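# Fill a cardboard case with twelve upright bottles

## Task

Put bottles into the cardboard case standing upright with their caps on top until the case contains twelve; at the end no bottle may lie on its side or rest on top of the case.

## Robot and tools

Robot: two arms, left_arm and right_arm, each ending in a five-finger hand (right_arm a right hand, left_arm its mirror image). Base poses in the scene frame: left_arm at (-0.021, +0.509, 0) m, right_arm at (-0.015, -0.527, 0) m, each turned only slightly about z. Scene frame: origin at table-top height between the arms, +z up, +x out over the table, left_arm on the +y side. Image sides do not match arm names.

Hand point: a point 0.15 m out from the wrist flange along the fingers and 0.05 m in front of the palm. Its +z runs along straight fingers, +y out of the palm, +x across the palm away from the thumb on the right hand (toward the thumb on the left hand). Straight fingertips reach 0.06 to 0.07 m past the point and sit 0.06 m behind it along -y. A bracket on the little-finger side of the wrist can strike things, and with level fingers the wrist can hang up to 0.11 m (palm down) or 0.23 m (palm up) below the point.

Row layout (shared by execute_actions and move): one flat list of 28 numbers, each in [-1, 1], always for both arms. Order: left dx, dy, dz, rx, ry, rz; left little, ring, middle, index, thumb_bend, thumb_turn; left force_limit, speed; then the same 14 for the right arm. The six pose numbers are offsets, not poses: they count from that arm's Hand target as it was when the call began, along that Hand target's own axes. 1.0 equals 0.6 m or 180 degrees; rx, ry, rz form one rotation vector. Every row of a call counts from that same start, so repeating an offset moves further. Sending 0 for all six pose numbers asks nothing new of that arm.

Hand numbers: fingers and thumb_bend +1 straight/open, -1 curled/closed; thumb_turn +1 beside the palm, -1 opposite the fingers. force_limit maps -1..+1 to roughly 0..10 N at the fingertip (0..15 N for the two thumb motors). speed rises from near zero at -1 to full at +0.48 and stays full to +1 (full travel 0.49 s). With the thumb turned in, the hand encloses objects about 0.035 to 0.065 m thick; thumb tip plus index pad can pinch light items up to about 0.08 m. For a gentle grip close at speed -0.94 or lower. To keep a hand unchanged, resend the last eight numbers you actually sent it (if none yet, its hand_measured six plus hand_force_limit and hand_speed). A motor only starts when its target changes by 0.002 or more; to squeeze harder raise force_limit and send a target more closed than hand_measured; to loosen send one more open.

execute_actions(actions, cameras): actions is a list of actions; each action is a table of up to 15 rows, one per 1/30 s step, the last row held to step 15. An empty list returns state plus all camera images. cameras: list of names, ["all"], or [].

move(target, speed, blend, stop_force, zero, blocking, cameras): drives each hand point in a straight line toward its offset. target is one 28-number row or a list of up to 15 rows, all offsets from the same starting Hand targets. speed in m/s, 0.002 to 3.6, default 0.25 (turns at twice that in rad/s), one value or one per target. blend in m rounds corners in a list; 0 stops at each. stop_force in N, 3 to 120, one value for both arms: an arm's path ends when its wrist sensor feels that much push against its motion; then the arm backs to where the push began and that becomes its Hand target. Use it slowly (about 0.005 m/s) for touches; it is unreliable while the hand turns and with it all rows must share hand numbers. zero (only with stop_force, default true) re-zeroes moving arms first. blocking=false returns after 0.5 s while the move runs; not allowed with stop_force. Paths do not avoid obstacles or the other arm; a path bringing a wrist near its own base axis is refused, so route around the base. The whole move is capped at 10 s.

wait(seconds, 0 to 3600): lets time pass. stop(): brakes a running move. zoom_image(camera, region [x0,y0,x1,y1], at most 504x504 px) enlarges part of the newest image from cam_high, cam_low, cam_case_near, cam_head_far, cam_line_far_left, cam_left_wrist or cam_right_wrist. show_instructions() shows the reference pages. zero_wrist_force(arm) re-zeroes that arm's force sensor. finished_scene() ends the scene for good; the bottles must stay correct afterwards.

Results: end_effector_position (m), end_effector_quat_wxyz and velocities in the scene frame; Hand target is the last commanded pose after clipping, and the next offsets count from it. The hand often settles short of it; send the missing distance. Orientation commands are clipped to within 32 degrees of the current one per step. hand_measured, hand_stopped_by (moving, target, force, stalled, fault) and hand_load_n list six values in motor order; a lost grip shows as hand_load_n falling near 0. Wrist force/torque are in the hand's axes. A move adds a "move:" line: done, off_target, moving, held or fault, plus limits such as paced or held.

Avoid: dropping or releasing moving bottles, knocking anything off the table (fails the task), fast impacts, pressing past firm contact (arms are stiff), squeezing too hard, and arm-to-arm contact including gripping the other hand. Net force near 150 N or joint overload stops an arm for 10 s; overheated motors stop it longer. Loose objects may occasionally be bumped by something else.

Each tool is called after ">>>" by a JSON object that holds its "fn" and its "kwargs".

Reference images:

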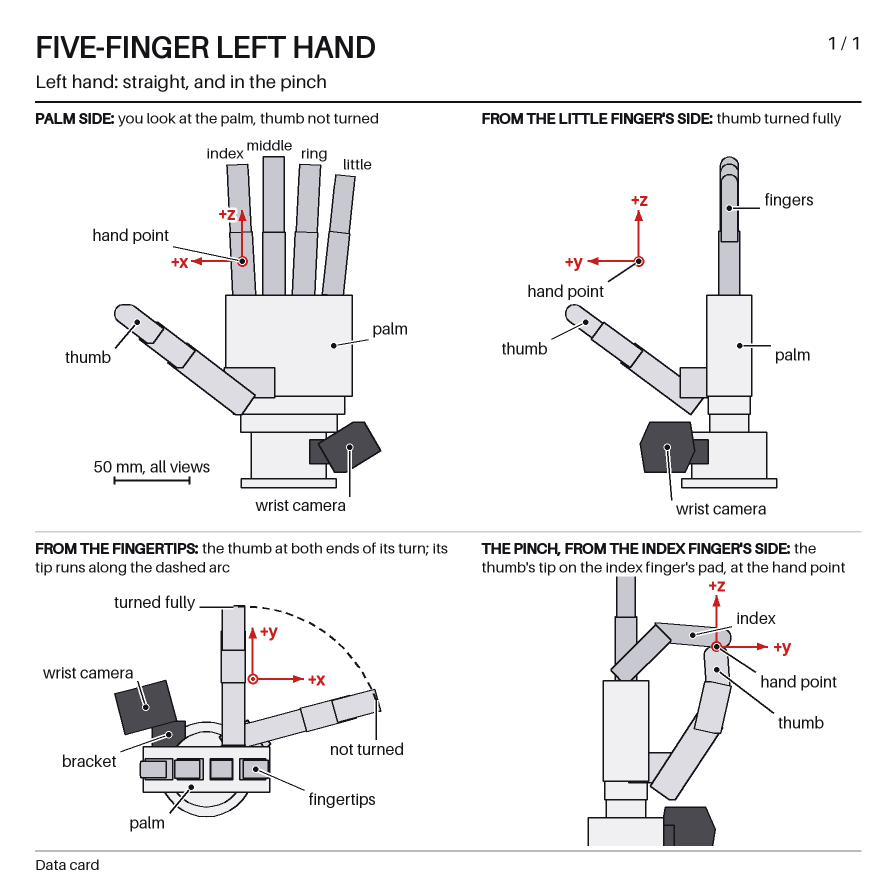

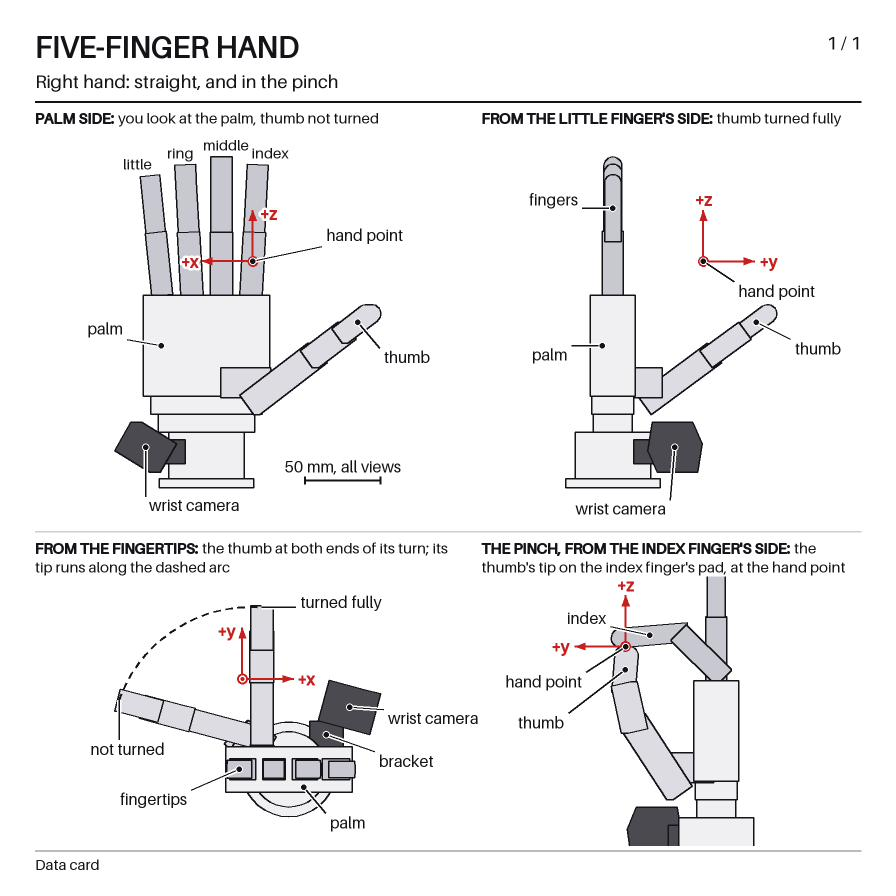

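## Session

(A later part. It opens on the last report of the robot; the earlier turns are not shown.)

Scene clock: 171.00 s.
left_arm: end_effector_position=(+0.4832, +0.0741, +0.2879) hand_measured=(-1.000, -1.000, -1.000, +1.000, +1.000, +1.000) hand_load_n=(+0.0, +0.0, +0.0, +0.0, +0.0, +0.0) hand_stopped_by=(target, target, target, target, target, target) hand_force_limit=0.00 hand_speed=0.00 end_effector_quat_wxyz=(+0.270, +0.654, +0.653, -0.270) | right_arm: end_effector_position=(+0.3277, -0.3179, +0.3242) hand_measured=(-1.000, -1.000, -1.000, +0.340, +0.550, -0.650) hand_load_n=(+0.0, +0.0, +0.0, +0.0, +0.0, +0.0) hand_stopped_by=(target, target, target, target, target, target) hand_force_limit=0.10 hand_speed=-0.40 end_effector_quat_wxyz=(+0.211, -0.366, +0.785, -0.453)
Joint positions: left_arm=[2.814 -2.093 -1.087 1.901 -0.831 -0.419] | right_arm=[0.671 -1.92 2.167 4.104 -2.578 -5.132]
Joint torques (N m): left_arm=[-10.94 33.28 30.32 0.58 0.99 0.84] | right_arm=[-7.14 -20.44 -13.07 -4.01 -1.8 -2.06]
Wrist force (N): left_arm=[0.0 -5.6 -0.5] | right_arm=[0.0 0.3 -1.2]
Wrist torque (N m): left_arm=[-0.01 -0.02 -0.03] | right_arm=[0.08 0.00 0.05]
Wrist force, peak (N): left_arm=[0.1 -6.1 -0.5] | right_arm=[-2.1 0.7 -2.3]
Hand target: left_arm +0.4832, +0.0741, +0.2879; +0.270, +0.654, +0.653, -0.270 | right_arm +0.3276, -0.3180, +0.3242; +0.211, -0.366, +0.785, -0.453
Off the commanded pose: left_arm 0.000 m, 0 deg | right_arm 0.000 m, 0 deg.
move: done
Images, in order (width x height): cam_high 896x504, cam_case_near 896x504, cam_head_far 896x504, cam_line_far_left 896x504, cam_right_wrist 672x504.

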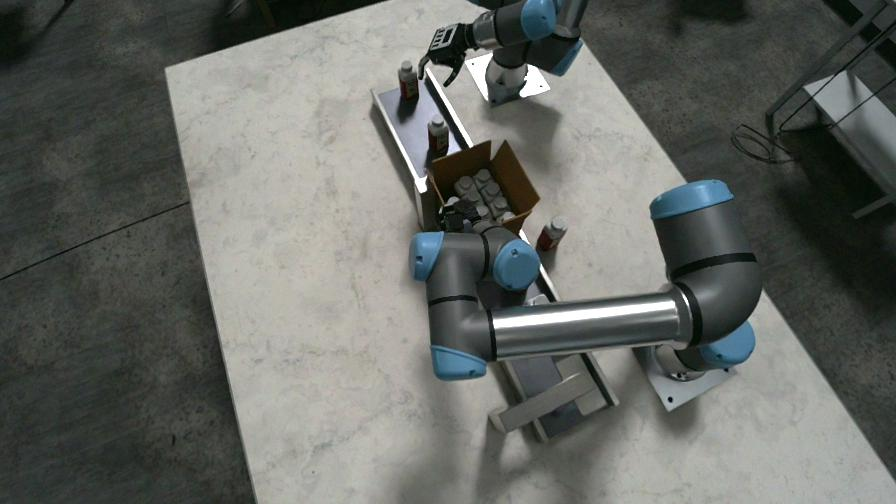

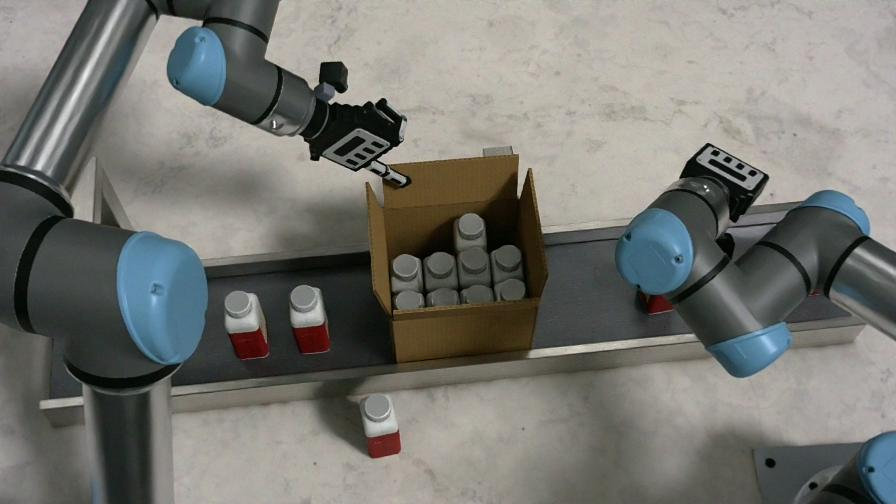

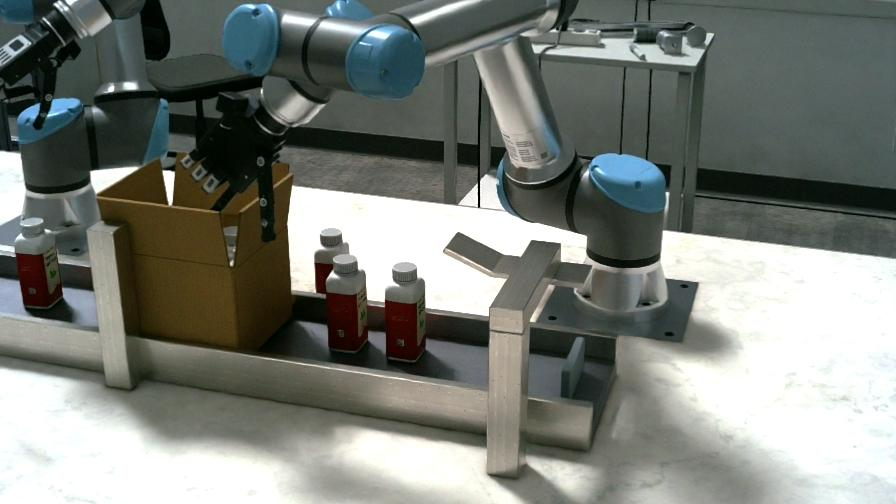

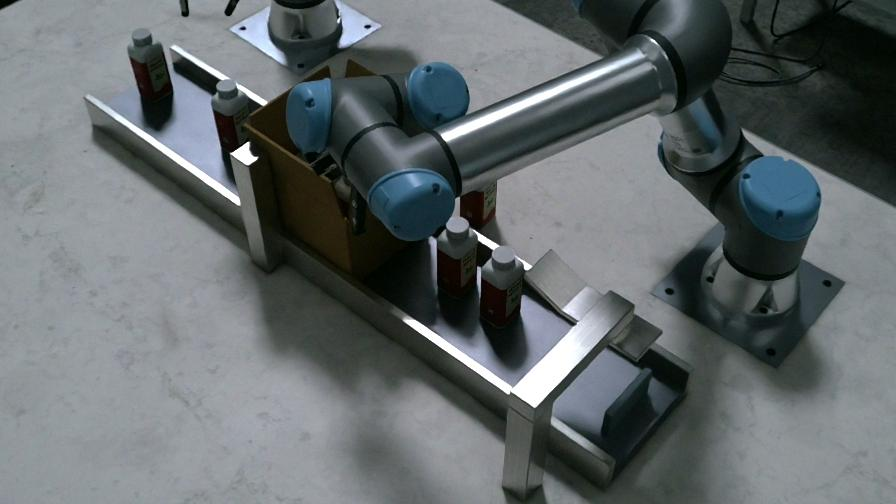

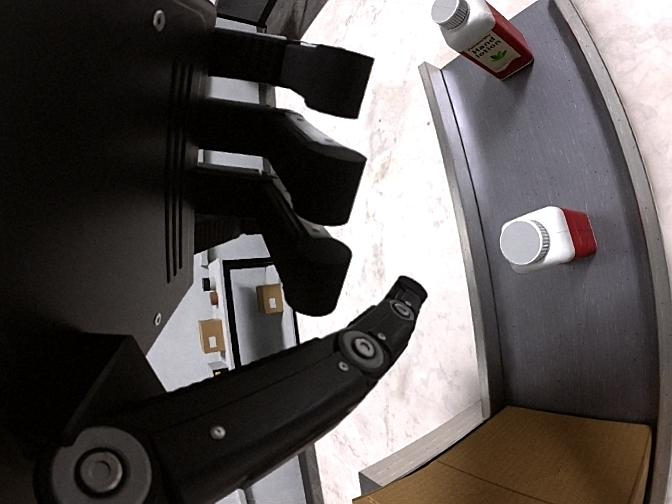

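>>> {"fn": "move", "kwargs": {"target": [0,0,0,0,0,0,-1,-1,-1,1,1,1,0,0,-0.01195,0.16433,0.09335,0,0,0,-1,-1,-1,0.34,0.55,-0.65,0.1,-0.4], "speed": 0.12, "stop_force": 5, "cameras": ["cam_right_wrist", "cam_case_near", "cam_head_far", "cam_line_far_left"]}}

Scene clock: 175.37 s.
left_arm: end_effector_position=(+0.4832, +0.0741, +0.2879) hand_measured=(-1.000, -1.000, -1.000, +1.000, +1.000, +1.000) hand_load_n=(+0.0, +0.0, +0.0, +0.0, +0.0, +0.0) hand_stopped_by=(target, target, target, target, target, target) hand_force_limit=0.00 hand_speed=0.00 end_effector_quat_wxyz=(+0.270, +0.654, +0.653, -0.270) | right_arm: end_effector_position=(+0.3317, -0.3120, +0.2108) hand_measured=(-1.000, -1.000, -1.000, +0.340, +0.550, -0.650) hand_load_n=(+0.0, +0.5, +0.0, +0.0, +0.0, +0.0) hand_stopped_by=(target, target, target, target, target, target) hand_force_limit=0.10 hand_speed=-0.40 end_effector_quat_wxyz=(+0.211, -0.366, +0.785, -0.453)
Joint positions: left_arm=[2.814 -2.093 -1.087 1.901 -0.831 -0.419] | right_arm=[0.678 -1.754 2.372 3.744 -2.58 -5.121]
Joint torques (N m): left_arm=[-10.6 32.88 30.49 1.31 1.01 0.68] | right_arm=[-15.1 -10.87 -20.91 -4.3 0.39 2.47]
Wrist force (N): left_arm=[0.0 -5.8 -0.4] | right_arm=[-0.2 0.2 -1.7]
Wrist torque (N m): left_arm=[-0.04 -0.01 -0.03] | right_arm=[0.10 0.05 0.14]
Wrist force, peak (N): left_arm=[0.2 -6.0 -0.6] | right_arm=[-0.3 -0.4 -1.9]
Hand target: left_arm +0.4832, +0.0741, +0.2879; +0.270, +0.654, +0.653, -0.270 | right_arm +0.3317, -0.3120, +0.2108; +0.211, -0.366, +0.785, -0.453
Off the commanded pose: left_arm 0.000 m, 0 deg | right_arm 0.000 m, 0 deg.
move: done
Images, in order (width x height): cam_case_near 896x504, cam_head_far 896x504, cam_line_far_left 896x504, cam_right_wrist 672x504.

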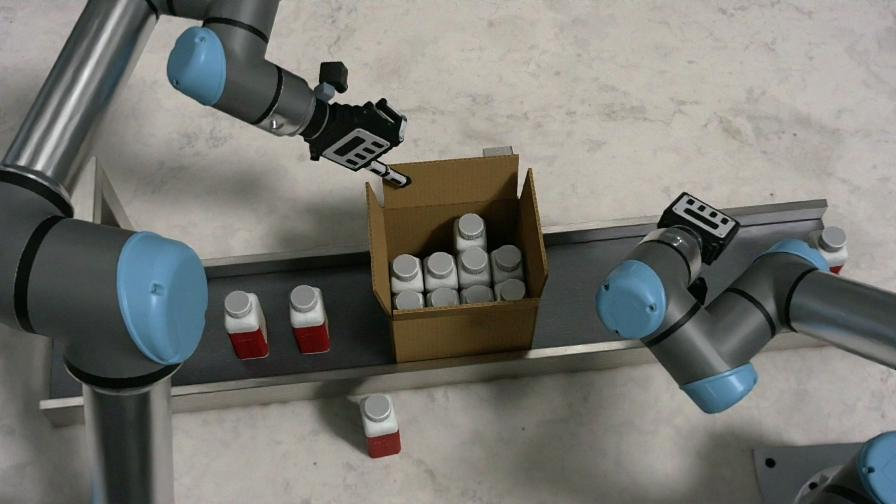

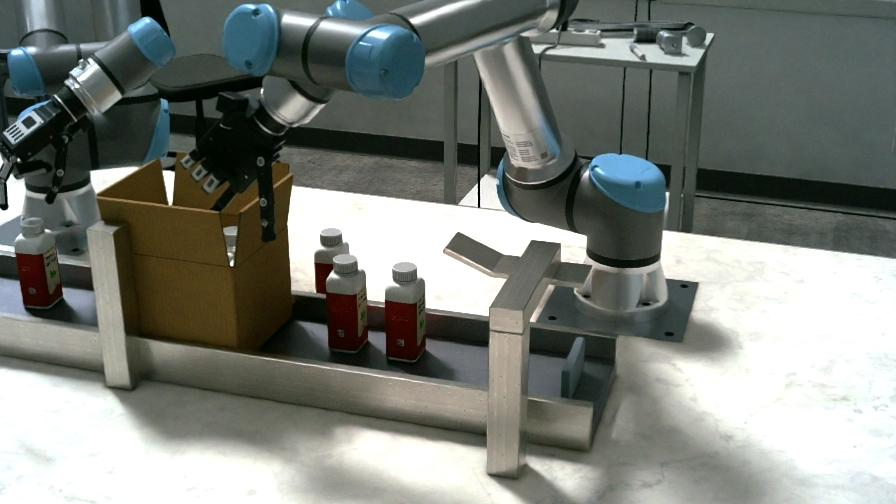

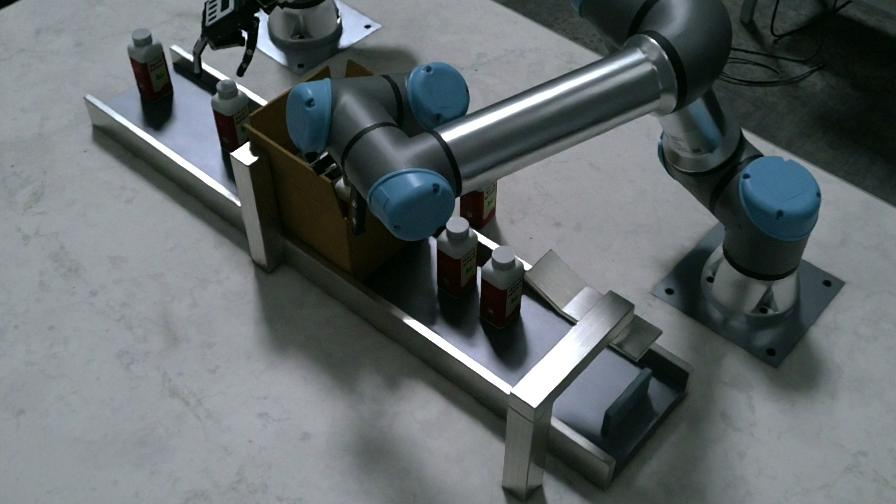

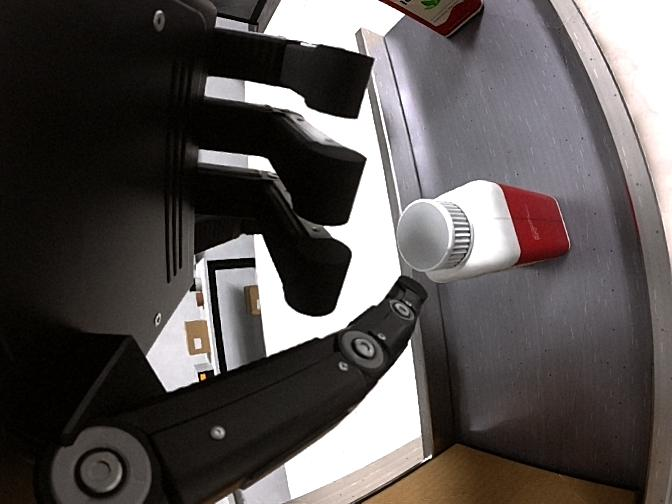

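>>> {"fn": "move", "kwargs": {"target": [0,0,0,0,0,0,-1,-1,-1,1,1,1,0,0,0.01021,-0.00429,0.00742,0,0,0,-1,-1,-1,0.34,0.55,-0.65,0.1,-0.4], "speed": 0.05, "cameras": ["cam_right_wrist"]}}

>>> {"fn": "zoom_image", "kwargs": {"camera": "cam_right_wrist", "region": [320, 150, 600, 350]}}

Scene clock: 176.37 s.
left_arm: end_effector_position=(+0.4832, +0.0741, +0.2879) hand_measured=(-1.000, -1.000, -1.000, +1.000, +1.000, +1.000) hand_load_n=(+0.0, +0.0, +0.0, +0.5, +0.0, +0.0) hand_stopped_by=(target, target, target, target, target, target) hand_force_limit=0.00 hand_speed=0.00 end_effector_quat_wxyz=(+0.270, +0.654, +0.653, -0.270) | right_arm: end_effector_position=(+0.3317, -0.3200, +0.2108) hand_measured=(-1.000, -1.000, -1.000, +0.340, +0.550, -0.650) hand_load_n=(+0.0, +0.5, +0.0, +0.0, +0.0, +0.0) hand_stopped_by=(target, target, target, target, target, target) hand_force_limit=0.10 hand_speed=-0.40 end_effector_quat_wxyz=(+0.211, -0.366, +0.785, -0.453)
Joint positions: left_arm=[2.814 -2.093 -1.087 1.901 -0.831 -0.419] | right_arm=[0.658 -1.767 2.389 3.711 -2.573 -5.154]
Joint torques (N m): left_arm=[-10.81 32.87 30.54 1.28 0.95 0.56] | right_arm=[13.23 0.41 -27.04 -2.53 -2.74 1.53]
Wrist force (N): left_arm=[0.0 -5.7 -0.4] | right_arm=[0.0 0.4 -1.6]
Wrist torque (N m): left_arm=[-0.03 -0.02 -0.03] | right_arm=[0.11 0.02 0.04]
Wrist force, peak (N): left_arm=[0.3 -5.9 -0.4] | right_arm=[-0.9 0.7 -2.0]
Hand target: left_arm +0.4832, +0.0741, +0.2879; +0.270, +0.654, +0.653, -0.270 | right_arm +0.3317, -0.3200, +0.2108; +0.211, -0.366, +0.785, -0.453
Off the commanded pose: left_arm 0.000 m, 0 deg | right_arm 0.000 m, 0 deg.
move: done

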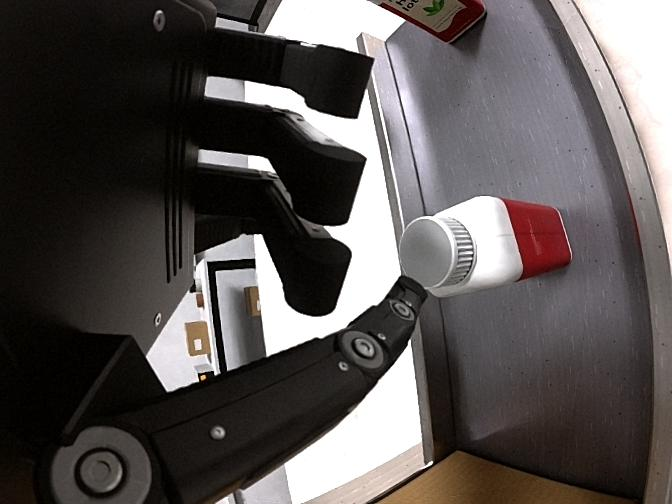

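Scaled by 1.800 from the camera's image (finer frame: 960x720).

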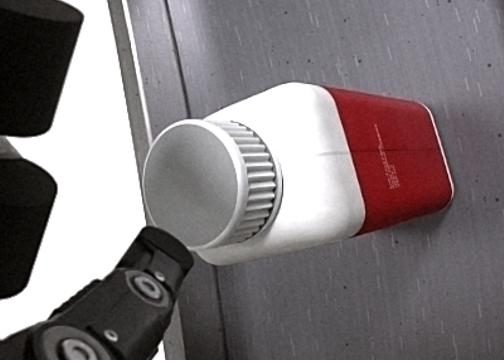

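>>> {"fn": "move", "kwargs": {"target": [0,0,0,0,0,0,-1,-1,-1,1,1,1,0,0,0,0.05773,0.03333,0,0,0,-1,-1,-1,0.34,0.55,-0.65,0.1,-0.4], "speed": 0.04, "stop_force": 3, "cameras": ["cam_right_wrist", "cam_head_far"]}}

>>> {"fn": "zoom_image", "kwargs": {"camera": "cam_right_wrist", "region": [300, 150, 580, 350]}}

Scene clock: 178.90 s.
left_arm: end_effector_position=(+0.4832, +0.0741, +0.2879) hand_measured=(-1.000, -1.000, -1.000, +1.000, +1.000, +1.000) hand_load_n=(+0.0, +0.0, +0.0, +0.0, +0.0, +0.0) hand_stopped_by=(target, target, target, target, target, target) hand_force_limit=0.00 hand_speed=0.00 end_effector_quat_wxyz=(+0.270, +0.654, +0.653, -0.270) | right_arm: end_effector_position=(+0.3317, -0.3200, +0.1708) hand_measured=(-1.000, -1.000, -1.000, +0.340, +0.550, -0.650) hand_load_n=(+0.0, +0.0, +0.0, +0.0, -0.5, +0.0) hand_stopped_by=(target, target, target, target, target, target) hand_force_limit=0.10 hand_speed=-0.40 end_effector_quat_wxyz=(+0.211, -0.366, +0.785, -0.453)
Joint positions: left_arm=[2.814 -2.093 -1.087 1.901 -0.831 -0.419] | right_arm=[0.659 -1.675 2.45 3.558 -2.573 -5.154]
Joint torques (N m): left_arm=[-10.68 33.53 30.61 1.45 0.88 0.55] | right_arm=[-13.51 -25.67 -25.43 -3.88 0.24 -2.09]
Wrist force (N): left_arm=[0.2 -5.5 -0.5] | right_arm=[-0.3 0.3 -1.5]
Wrist torque (N m): left_arm=[0.01 -0.05 -0.03] | right_arm=[0.08 0.05 0.05]
Wrist force, peak (N): left_arm=[0.0 -6.0 -0.5] | right_arm=[-0.4 0.4 -1.9]
Hand target: left_arm +0.4832, +0.0741, +0.2879; +0.270, +0.654, +0.653, -0.270 | right_arm +0.3317, -0.3200, +0.1708; +0.211, -0.366, +0.785, -0.453
Off the commanded pose: left_arm 0.000 m, 0 deg | right_arm 0.000 m, 0 deg.
move: done
Images, in order (width x height): cam_head_far 896x504, cam_right_wrist 672x504.

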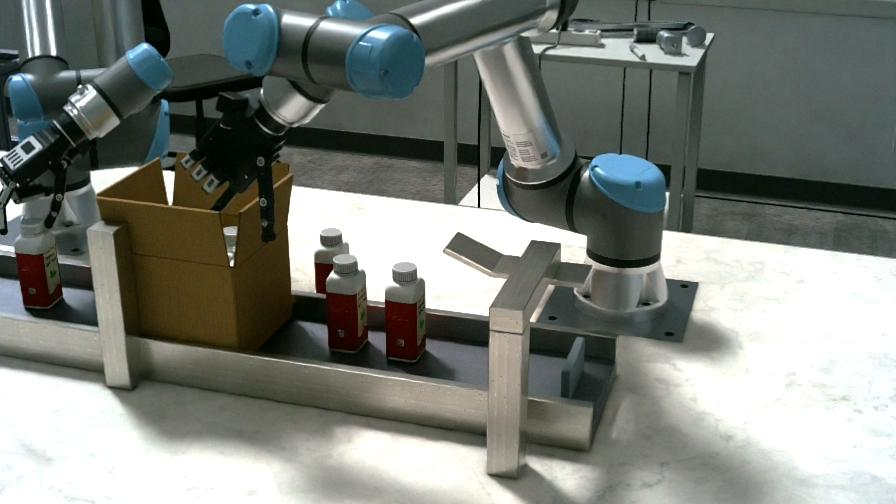

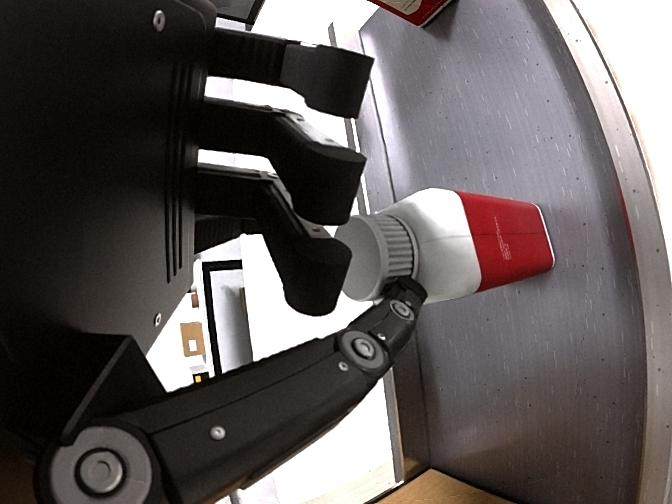

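Scaled by 1.800 from the camera's image (finer frame: 960x720).

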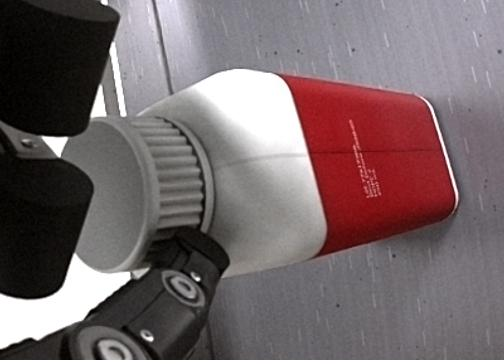

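>>> {"fn": "move", "kwargs": {"target": [0,0,0,0,0,0,-1,-1,-1,1,1,1,0,0,0,0,0,0,0,0,-1,-1,-1,0.12,0.42,-0.65,-0.7,-0.85], "speed": 0.02, "cameras": []}}

>>> {"fn": "move", "kwargs": {"target": [0,0,0,0,0,0,-1,-1,-1,1,1,1,0,0,0,0,0,0,0,0,-1,-1,-1,-0.15,0.42,-0.65,-0.5,-0.92], "speed": 0.02, "cameras": ["cam_right_wrist"]}}

Scene clock: 183.20 s.
left_arm: end_effector_position=(+0.4832, +0.0741, +0.2879) hand_measured=(-1.000, -1.000, -1.000, +1.000, +1.000, +1.000) hand_load_n=(+0.0, +0.0, +0.0, +0.5, +0.0, +0.0) hand_stopped_by=(target, target, target, target, target, target) hand_force_limit=0.00 hand_speed=0.00 end_effector_quat_wxyz=(+0.270, +0.654, +0.653, -0.270) | right_arm: end_effector_position=(+0.3317, -0.3200, +0.1708) hand_measured=(-1.000, -1.000, -1.000, +0.120, +0.420, -0.650) hand_load_n=(+0.0, +0.0, +0.0, +0.0, +0.5, +0.0) hand_stopped_by=(target, target, target, target, target, target) hand_force_limit=-0.70 hand_speed=-0.85 end_effector_quat_wxyz=(+0.211, -0.366, +0.785, -0.453)
Joint positions: left_arm=[2.814 -2.093 -1.087 1.901 -0.831 -0.419] | right_arm=[0.659 -1.675 2.45 3.558 -2.573 -5.154]
Joint torques (N m): left_arm=[-10.9 33.53 30.5 1.4 0.94 0.27] | right_arm=[-13.41 -27.57 -26.15 -3.71 0.02 -2.18]
Wrist force (N): left_arm=[0.0 -5.8 -0.5] | right_arm=[0.2 1.1 -1.7]
Wrist torque (N m): left_arm=[-0.04 -0.03 -0.03] | right_arm=[0.16 -0.01 0.09]
Wrist force, peak (N): left_arm=[0.3 -6.1 -0.4] | right_arm=[-0.3 1.1 -2.1]
Hand target: left_arm +0.4832, +0.0741, +0.2879; +0.270, +0.654, +0.653, -0.270 | right_arm +0.3317, -0.3200, +0.1708; +0.211, -0.366, +0.785, -0.453
Off the commanded pose: left_arm 0.000 m, 0 deg | right_arm 0.000 m, 0 deg.
move: done

Scene clock: 183.87 s.
left_arm: end_effector_position=(+0.4832, +0.0741, +0.2879) hand_measured=(-1.000, -1.000, -1.000, +1.000, +1.000, +1.000) hand_load_n=(+0.0, +0.0, +0.0, +0.0, +0.0, +0.0) hand_stopped_by=(target, target, target, target, target, target) hand_force_limit=0.00 hand_speed=0.00 end_effector_quat_wxyz=(+0.270, +0.654, +0.653, -0.270) | right_arm: end_effector_position=(+0.3317, -0.3200, +0.1708) hand_measured=(-1.000, -1.000, -1.000, +0.032, +0.422, -0.650) hand_load_n=(+0.0, +0.0, +0.0, +3.0, +3.0, +0.0) hand_stopped_by=(target, target, target, force, target, target) hand_force_limit=-0.50 hand_speed=-0.92 end_effector_quat_wxyz=(+0.211, -0.366, +0.785, -0.453)
Joint positions: left_arm=[2.814 -2.093 -1.087 1.901 -0.831 -0.419] | right_arm=[0.659 -1.675 2.45 3.558 -2.573 -5.154]
Joint torques (N m): left_arm=[-11.13 33.49 30.37 1.31 0.84 0.35] | right_arm=[-13.88 -25.88 -24.96 -3.63 -0.51 -1.93]
Wrist force (N): left_arm=[0.2 -5.8 -0.4] | right_arm=[-0.2 3.4 -0.1]
Wrist torque (N m): left_arm=[-0.05 -0.04 -0.02] | right_arm=[0.27 0.03 0.09]
Wrist force, peak (N): left_arm=[0.1 -5.9 -0.5] | right_arm=[-0.1 3.7 -0.1]
Hand target: left_arm +0.4832, +0.0741, +0.2879; +0.270, +0.654, +0.653, -0.270 | right_arm +0.3317, -0.3200, +0.1708; +0.211, -0.366, +0.785, -0.453
Off the commanded pose: left_arm 0.000 m, 0 deg | right_arm 0.000 m, 0 deg.
move: done

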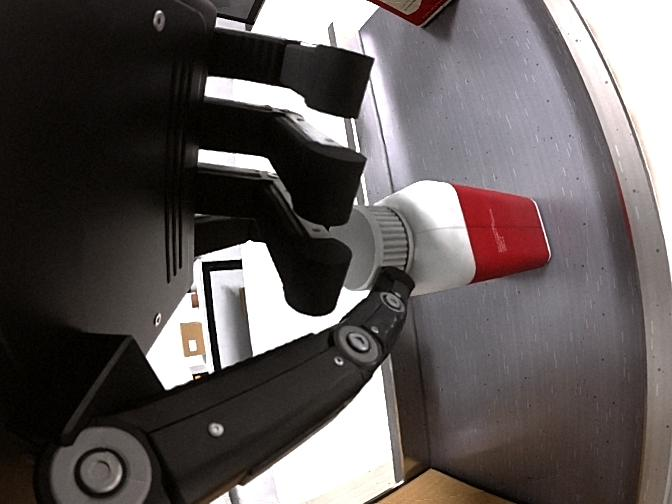

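>>> {"fn": "move", "kwargs": {"target": [0,0,0,0,0,0,-1,-1,-1,1,1,1,0,0,0,0,0,0,0,0,-1,-1,-1,-0.3,0.42,-0.65,0.1,-0.92], "speed": 0.02, "cameras": []}}

>>> {"fn": "move", "kwargs": {"target": [0,0,0,0,0,0,-1,-1,-1,1,1,1,0,0,0,-0.02887,-0.01667,0,0,0,-1,-1,-1,-0.3,0.42,-0.65,0.1,-0.92], "speed": 0.02, "cameras": ["cam_right_wrist", "cam_head_far", "cam_case_near"]}}

Scene clock: 184.57 s.
left_arm: end_effector_position=(+0.4832, +0.0741, +0.2879) hand_measured=(-1.000, -1.000, -1.000, +1.000, +1.000, +1.000) hand_load_n=(+0.0, +0.0, +0.0, +0.0, +0.0, +0.0) hand_stopped_by=(target, target, target, target, target, target) hand_force_limit=0.00 hand_speed=0.00 end_effector_quat_wxyz=(+0.270, +0.654, +0.653, -0.270) | right_arm: end_effector_position=(+0.3317, -0.3200, +0.1708) hand_measured=(-1.000, -1.000, -1.000, -0.002, +0.422, -0.650) hand_load_n=(+0.0, +0.0, +0.0, +6.0, +4.0, -0.5) hand_stopped_by=(target, target, target, force, target, target) hand_force_limit=0.10 hand_speed=-0.92 end_effector_quat_wxyz=(+0.211, -0.366, +0.785, -0.453)
Joint positions: left_arm=[2.814 -2.093 -1.087 1.901 -0.831 -0.419] | right_arm=[0.659 -1.675 2.45 3.558 -2.573 -5.154]
Joint torques (N m): left_arm=[-10.63 33.48 30.54 1.34 0.81 0.18] | right_arm=[-13.68 -24.69 -25.16 -3.65 -1.89 -1.92]
Wrist force (N): left_arm=[0.3 -5.6 -0.6] | right_arm=[-0.4 0.0 -1.7]
Wrist torque (N m): left_arm=[-0.01 -0.07 -0.02] | right_arm=[0.03 0.08 0.05]
Wrist force, peak (N): left_arm=[0.1 -5.9 -0.6] | right_arm=[0.0 3.5 0.0]
Hand target: left_arm +0.4832, +0.0741, +0.2879; +0.270, +0.654, +0.653, -0.270 | right_arm +0.3317, -0.3200, +0.1708; +0.211, -0.366, +0.785, -0.453
Off the commanded pose: left_arm 0.000 m, 0 deg | right_arm 0.000 m, 0 deg.
move: done

Scene clock: 185.87 s.
left_arm: end_effector_position=(+0.4832, +0.0741, +0.2879) hand_measured=(-1.000, -1.000, -1.000, +1.000, +1.000, +1.000) hand_load_n=(+0.5, +0.0, +0.0, +0.0, +0.0, +0.0) hand_stopped_by=(target, target, target, target, target, target) hand_force_limit=0.00 hand_speed=0.00 end_effector_quat_wxyz=(+0.270, +0.654, +0.653, -0.270) | right_arm: end_effector_position=(+0.3317, -0.3199, +0.1910) hand_measured=(-1.000, -1.000, -1.000, -0.002, +0.422, -0.650) hand_load_n=(+0.0, +0.0, +0.0, +5.0, +5.5, +0.0) hand_stopped_by=(target, target, target, force, target, target) hand_force_limit=0.10 hand_speed=-0.92 end_effector_quat_wxyz=(+0.211, -0.366, +0.785, -0.453) end_effector_velocity=(+0.000, +0.000, +0.000) end_effector_angular_velocity=(+0.000, -0.002, +0.000)
Joint positions: left_arm=[2.814 -2.093 -1.087 1.901 -0.831 -0.419] | right_arm=[0.659 -1.724 2.421 3.636 -2.573 -5.154]
Joint velocities: left_arm=[within noise] | right_arm=[0 0.002 0.001 -0.005 -0.001 -0.001]
Joint torques (N m): left_arm=[-10.55 34.02 30.1 1.31 0.83 0.2] | right_arm=[-7.19 -0.11 -10.87 -3.87 -2.63 2.66]
Wrist force (N): left_arm=[0.1 -5.8 -0.3] | right_arm=[-0.1 3.5 -0.4]
Wrist torque (N m): left_arm=[-0.05 -0.03 -0.02] | right_arm=[0.26 0.02 0.13]
Wrist force, peak (N): left_arm=[0.2 -5.9 -0.4] | right_arm=[0.0 3.8 0.1]
Hand target: left_arm +0.4832, +0.0741, +0.2879; +0.270, +0.654, +0.653, -0.270 | right_arm +0.3317, -0.3200, +0.1908; +0.211, -0.366, +0.785, -0.453
Off the commanded pose: left_arm 0.000 m, 0 deg | right_arm 0.000 m, 0 deg.
move: done
Images, in order (width x height): cam_case_near 896x504, cam_head_far 896x504, cam_right_wrist 672x504.

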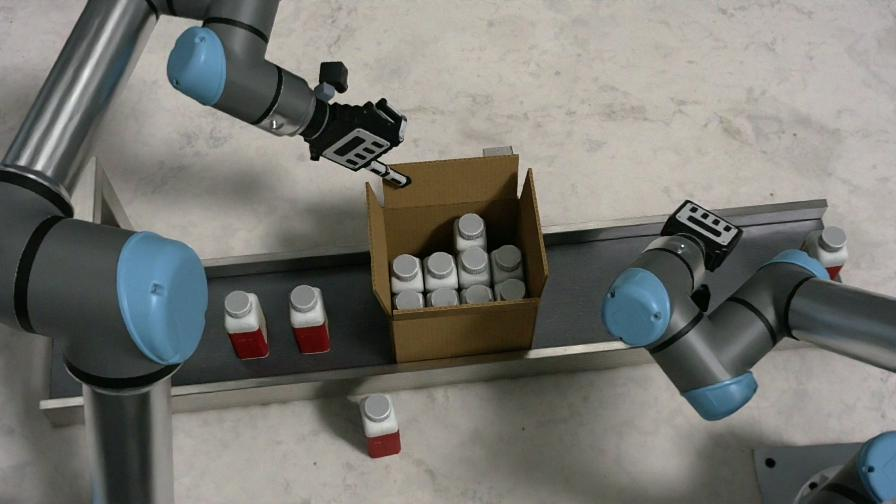

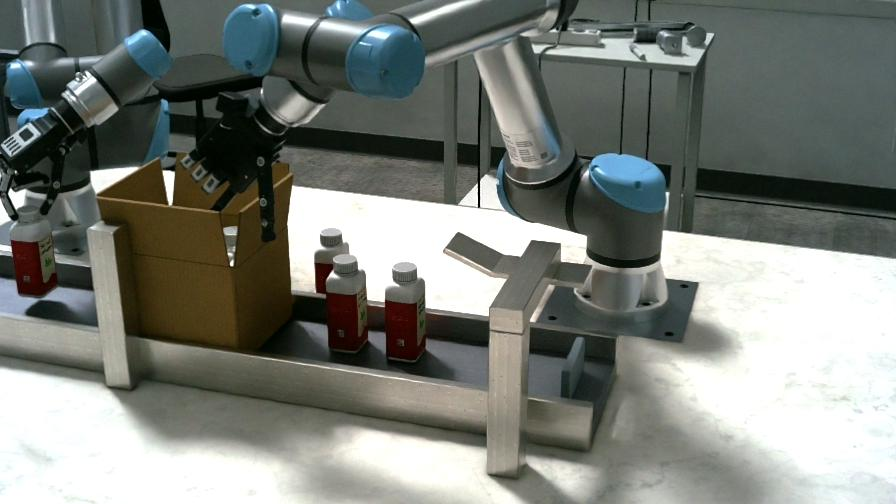

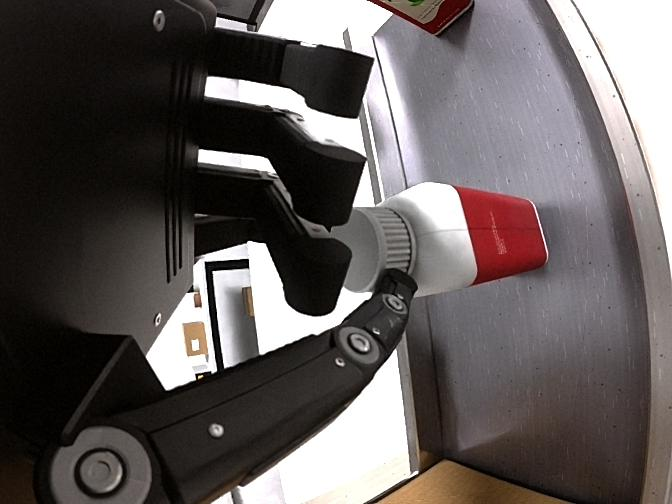

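>>> {"fn": "move", "kwargs": {"target": [0.01414,-0.00167,-0.01414,0,0,0,-1,-1,-1,1,1,1,0,0,0,0,0,0,0,0,-1,-1,-1,-0.3,0.42,-0.65,0.1,-0.92], "speed": 0.02, "cameras": ["cam_case_near"]}}

>>> {"fn": "zoom_image", "kwargs": {"camera": "cam_case_near", "region": [360, 140, 560, 370]}}

Scene clock: 187.53 s.
left_arm: end_effector_position=(+0.4822, +0.0863, +0.2879) hand_measured=(-1.000, -1.000, -1.000, +1.000, +1.000, +1.000) hand_load_n=(+0.0, +0.0, +0.0, +0.0, +0.0, +0.0) hand_stopped_by=(target, target, target, target, target, target) hand_force_limit=0.00 hand_speed=0.00 end_effector_quat_wxyz=(+0.270, +0.654, +0.653, -0.270) | right_arm: end_effector_position=(+0.3317, -0.3200, +0.1908) hand_measured=(-1.000, -1.000, -1.000, -0.002, +0.422, -0.650) hand_load_n=(+0.0, +0.0, +0.0, +5.0, +5.0, +0.0) hand_stopped_by=(target, target, target, force, target, target) hand_force_limit=0.10 hand_speed=-0.92 end_effector_quat_wxyz=(+0.211, -0.366, +0.785, -0.453)
Joint positions: left_arm=[2.836 -2.075 -1.12 1.895 -0.825 -0.39] | right_arm=[0.659 -1.724 2.421 3.636 -2.573 -5.154]
Joint torques (N m): left_arm=[-8.95 30.63 30.56 -2.4 -0.44 -1.18] | right_arm=[12.98 -1.97 -10.03 -4.77 -2.97 1.24]
Wrist force (N): left_arm=[-3.5 -5.4 2.3] | right_arm=[-0.1 3.4 -0.2]
Wrist torque (N m): left_arm=[-0.14 -0.15 -0.33] | right_arm=[0.24 0.02 0.13]
Wrist force, peak (N): left_arm=[-4.3 -5.6 2.9] | right_arm=[-0.1 3.8 0.0]
Hand target: left_arm +0.4823, +0.0861, +0.2879; +0.270, +0.654, +0.653, -0.270 | right_arm +0.3317, -0.3200, +0.1908; +0.211, -0.366, +0.785, -0.453
Off the commanded pose: left_arm 0.000 m, 0 deg | right_arm 0.000 m, 0 deg.
move: done

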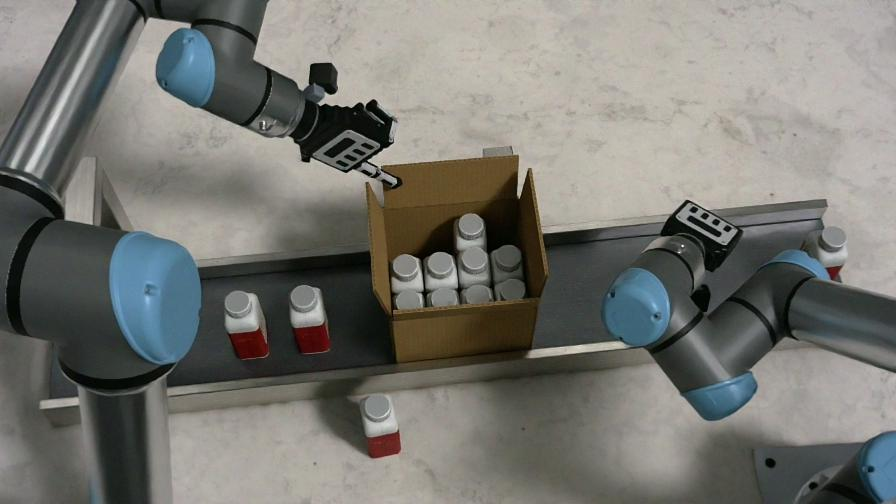

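Scaled by 2.191 from the camera's image (finer frame: 1280x720).

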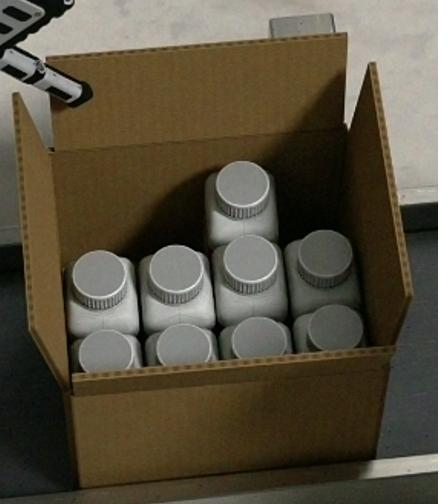

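>>> {"fn": "move", "kwargs": {"target": [[-0.00177,0,0.00177,0,0,0,-1,-1,-1,1,1,1,0,0,0,-0.37527,-0.21667,0,0.01925,0.0111,-1,-1,-1,-0.3,0.42,-0.65,0.1,-0.92],[-0.00177,0,0.00177,0,0,0,-1,-1,-1,1,1,1,0,0,-0.4646,-0.24043,-0.45015,0,0.01925,0.0111,-1,-1,-1,-0.3,0.42,-0.65,0.1,-0.92],[-0.00177,0,0.00177,0,0,0,-1,-1,-1,1,1,1,0,0,-0.4646,-0.1394,-0.39182,0,0.01925,0.0111,-1,-1,-1,-0.3,0.42,-0.65,0.1,-0.92]], "speed": [0.15, 0.18, 0.1], "blend": [0.02, 0.02, 0], "cameras": ["cam_right_wrist", "cam_case_near", "cam_head_far", "cam_high", "cam_line_far_left"]}}

>>> {"fn": "zoom_image", "kwargs": {"camera": "cam_right_wrist", "region": [320, 100, 672, 400]}}

Scene clock: 192.67 s.
left_arm: end_effector_position=(+0.4823, +0.0846, +0.2879) hand_measured=(-1.000, -1.000, -1.000, +1.000, +1.000, +1.000) hand_load_n=(+0.0, +0.0, +0.0, +0.0, +0.0, +0.0) hand_stopped_by=(target, target, target, target, target, target) hand_force_limit=0.00 hand_speed=0.00 end_effector_quat_wxyz=(+0.270, +0.654, +0.653, -0.270) | right_arm: end_effector_position=(+0.3869, -0.0025, +0.3810) hand_measured=(-1.000, -1.000, -1.000, -0.002, +0.422, -0.650) hand_load_n=(+0.0, +0.0, +0.0, +5.0, +5.5, +0.0) hand_stopped_by=(target, target, target, force, target, target) hand_force_limit=0.10 hand_speed=-0.92 end_effector_quat_wxyz=(+0.195, -0.338, +0.797, -0.460)
Joint positions: left_arm=[2.833 -2.077 -1.116 1.896 -0.826 -0.394] | right_arm=[1.02 -1.132 1.023 5.151 -2.585 -4.33]
Joint torques (N m): left_arm=[-8.22 34.83 24.2 1.91 1.13 0.73] | right_arm=[-14.18 -34.57 -18.31 -3.14 -2.7 1.97]
Wrist force (N): left_arm=[3.4 -5.0 -4.6] | right_arm=[0.0 3.3 -0.1]
Wrist torque (N m): left_arm=[0.30 -0.14 0.15] | right_arm=[0.24 -0.01 0.18]
Wrist force, peak (N): left_arm=[3.4 -5.3 -5.1] | right_arm=[0.0 5.2 1.1]
Hand target: left_arm +0.4823, +0.0846, +0.2879; +0.270, +0.654, +0.653, -0.270 | right_arm +0.3870, -0.0025, +0.3808; +0.195, -0.338, +0.797, -0.460
Off the commanded pose: left_arm 0.000 m, 0 deg | right_arm 0.000 m, 0 deg.
move: done
Images, in order (width x height): cam_high 896x504, cam_case_near 896x504, cam_head_far 896x504, cam_line_far_left 896x504, cam_right_wrist 672x504.

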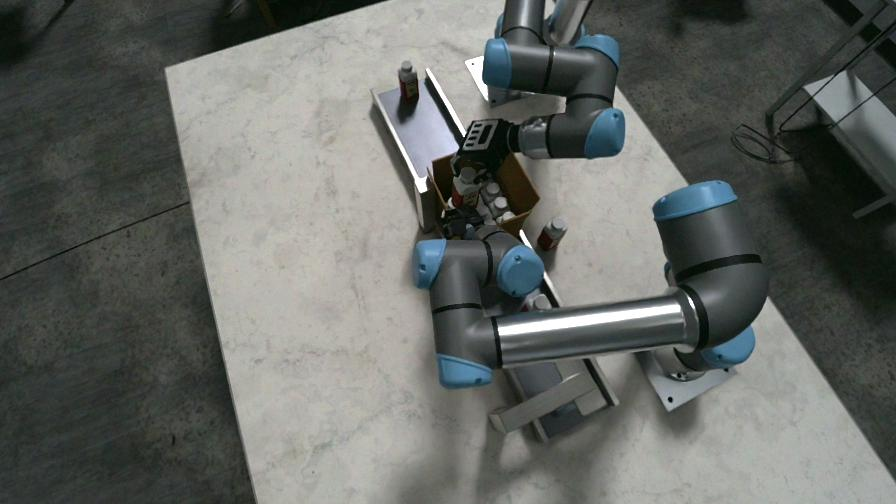

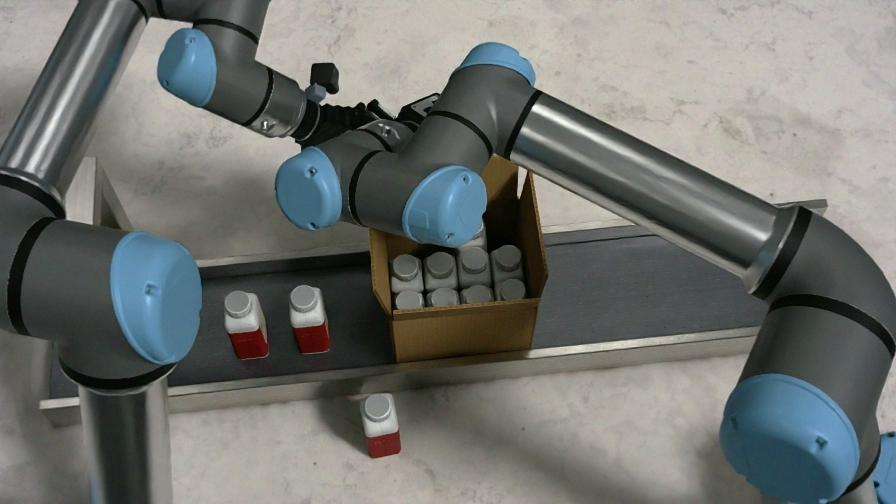

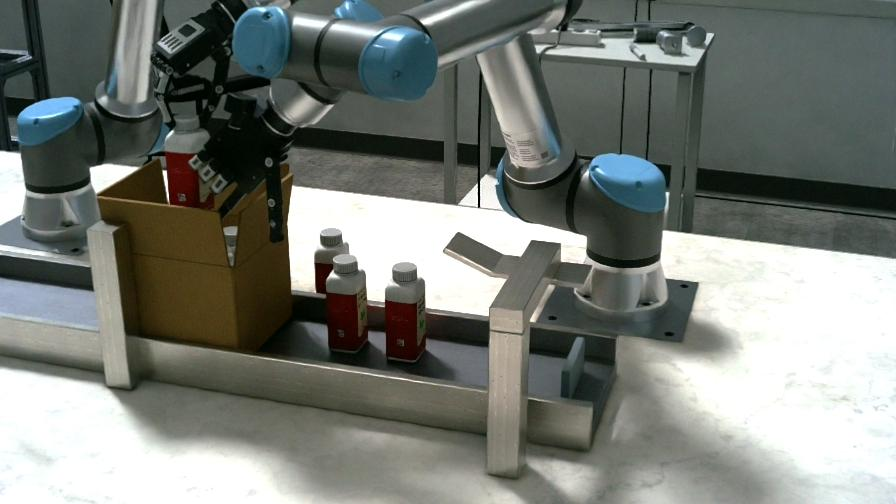

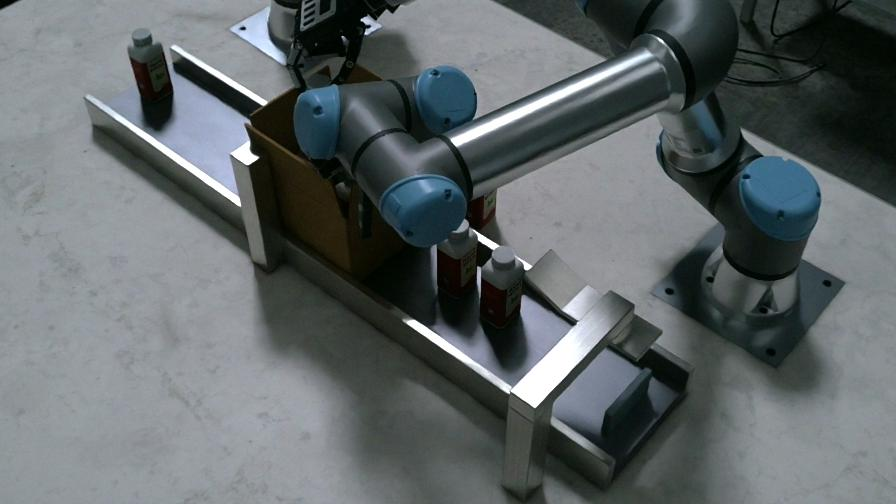

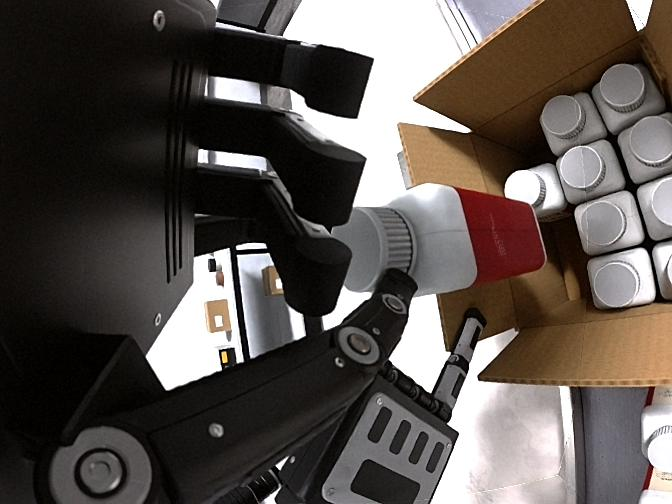

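Scaled by 1.432 from the camera's image (finer frame: 960x720).

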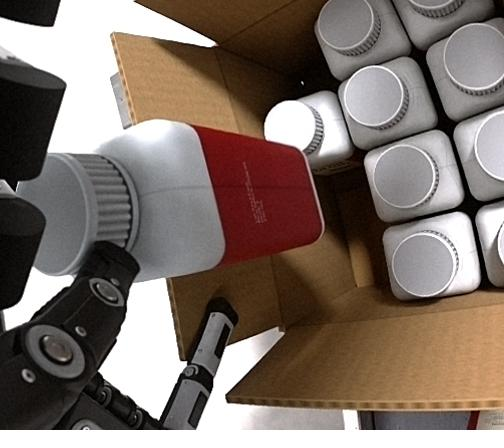

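>>> {"fn": "move", "kwargs": {"target": [0.00094,0,-0.00094,0,0,0,-1,-1,-1,1,1,1,0,0,0,0.07332,0.04233,0,0,0,-1,-1,-1,-0.3,0.42,-0.65,0.1,-0.92], "speed": 0.05, "stop_force": 5, "cameras": ["cam_right_wrist"]}}

>>> {"fn": "zoom_image", "kwargs": {"camera": "cam_right_wrist", "region": [320, 100, 672, 400]}}

Scene clock: 194.97 s.
left_arm: end_effector_position=(+0.4823, +0.0851, +0.2879) hand_measured=(-1.000, -1.000, -1.000, +1.000, +1.000, +1.000) hand_load_n=(+0.0, +0.0, +0.0, +0.5, +0.0, +0.0) hand_stopped_by=(target, target, target, target, target, target) hand_force_limit=0.00 hand_speed=0.00 end_effector_quat_wxyz=(+0.270, +0.654, +0.653, -0.270) | right_arm: end_effector_position=(+0.3870, -0.0025, +0.3300) hand_measured=(-1.000, -1.000, -1.000, -0.002, +0.422, -0.650) hand_load_n=(+0.0, +0.0, +0.0, +5.0, +5.5, +0.0) hand_stopped_by=(target, target, target, force, target, target) hand_force_limit=0.10 hand_speed=-0.92 end_effector_quat_wxyz=(+0.195, -0.338, +0.797, -0.460)
Joint positions: left_arm=[2.834 -2.076 -1.117 1.896 -0.826 -0.392] | right_arm=[1.02 -1.138 1.161 5.019 -2.585 -4.329]
Joint torques (N m): left_arm=[-8.93 33.47 31.15 0.01 0.19 -0.77] | right_arm=[-8.83 -29.57 -32.32 -2.93 -2.88 1.97]
Wrist force (N): left_arm=[-0.5 -5.3 -0.8] | right_arm=[-0.3 3.3 -0.1]
Wrist torque (N m): left_arm=[0.04 0.02 -0.17] | right_arm=[0.22 0.03 0.15]
Wrist force, peak (N): left_arm=[3.5 -5.3 -4.8] | right_arm=[0.3 4.2 0.0]
Hand target: left_arm +0.4823, +0.0850, +0.2879; +0.270, +0.654, +0.653, -0.270 | right_arm +0.3870, -0.0025, +0.3300; +0.195, -0.338, +0.797, -0.460
Off the commanded pose: left_arm 0.000 m, 0 deg | right_arm 0.000 m, 0 deg.
move: contact (left_arm)

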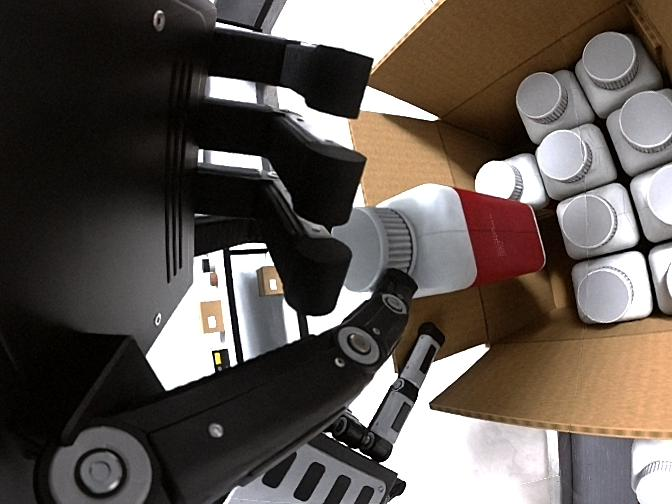

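Scaled by 1.432 from the camera's image (finer frame: 960x720).

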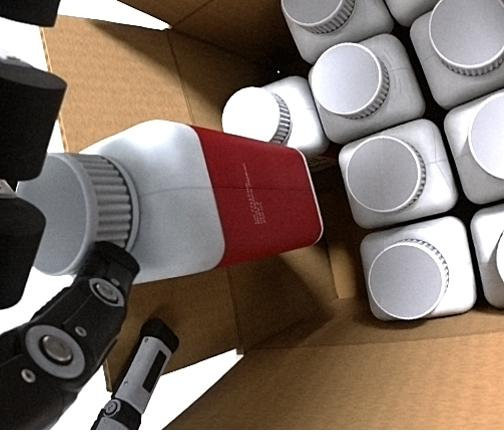

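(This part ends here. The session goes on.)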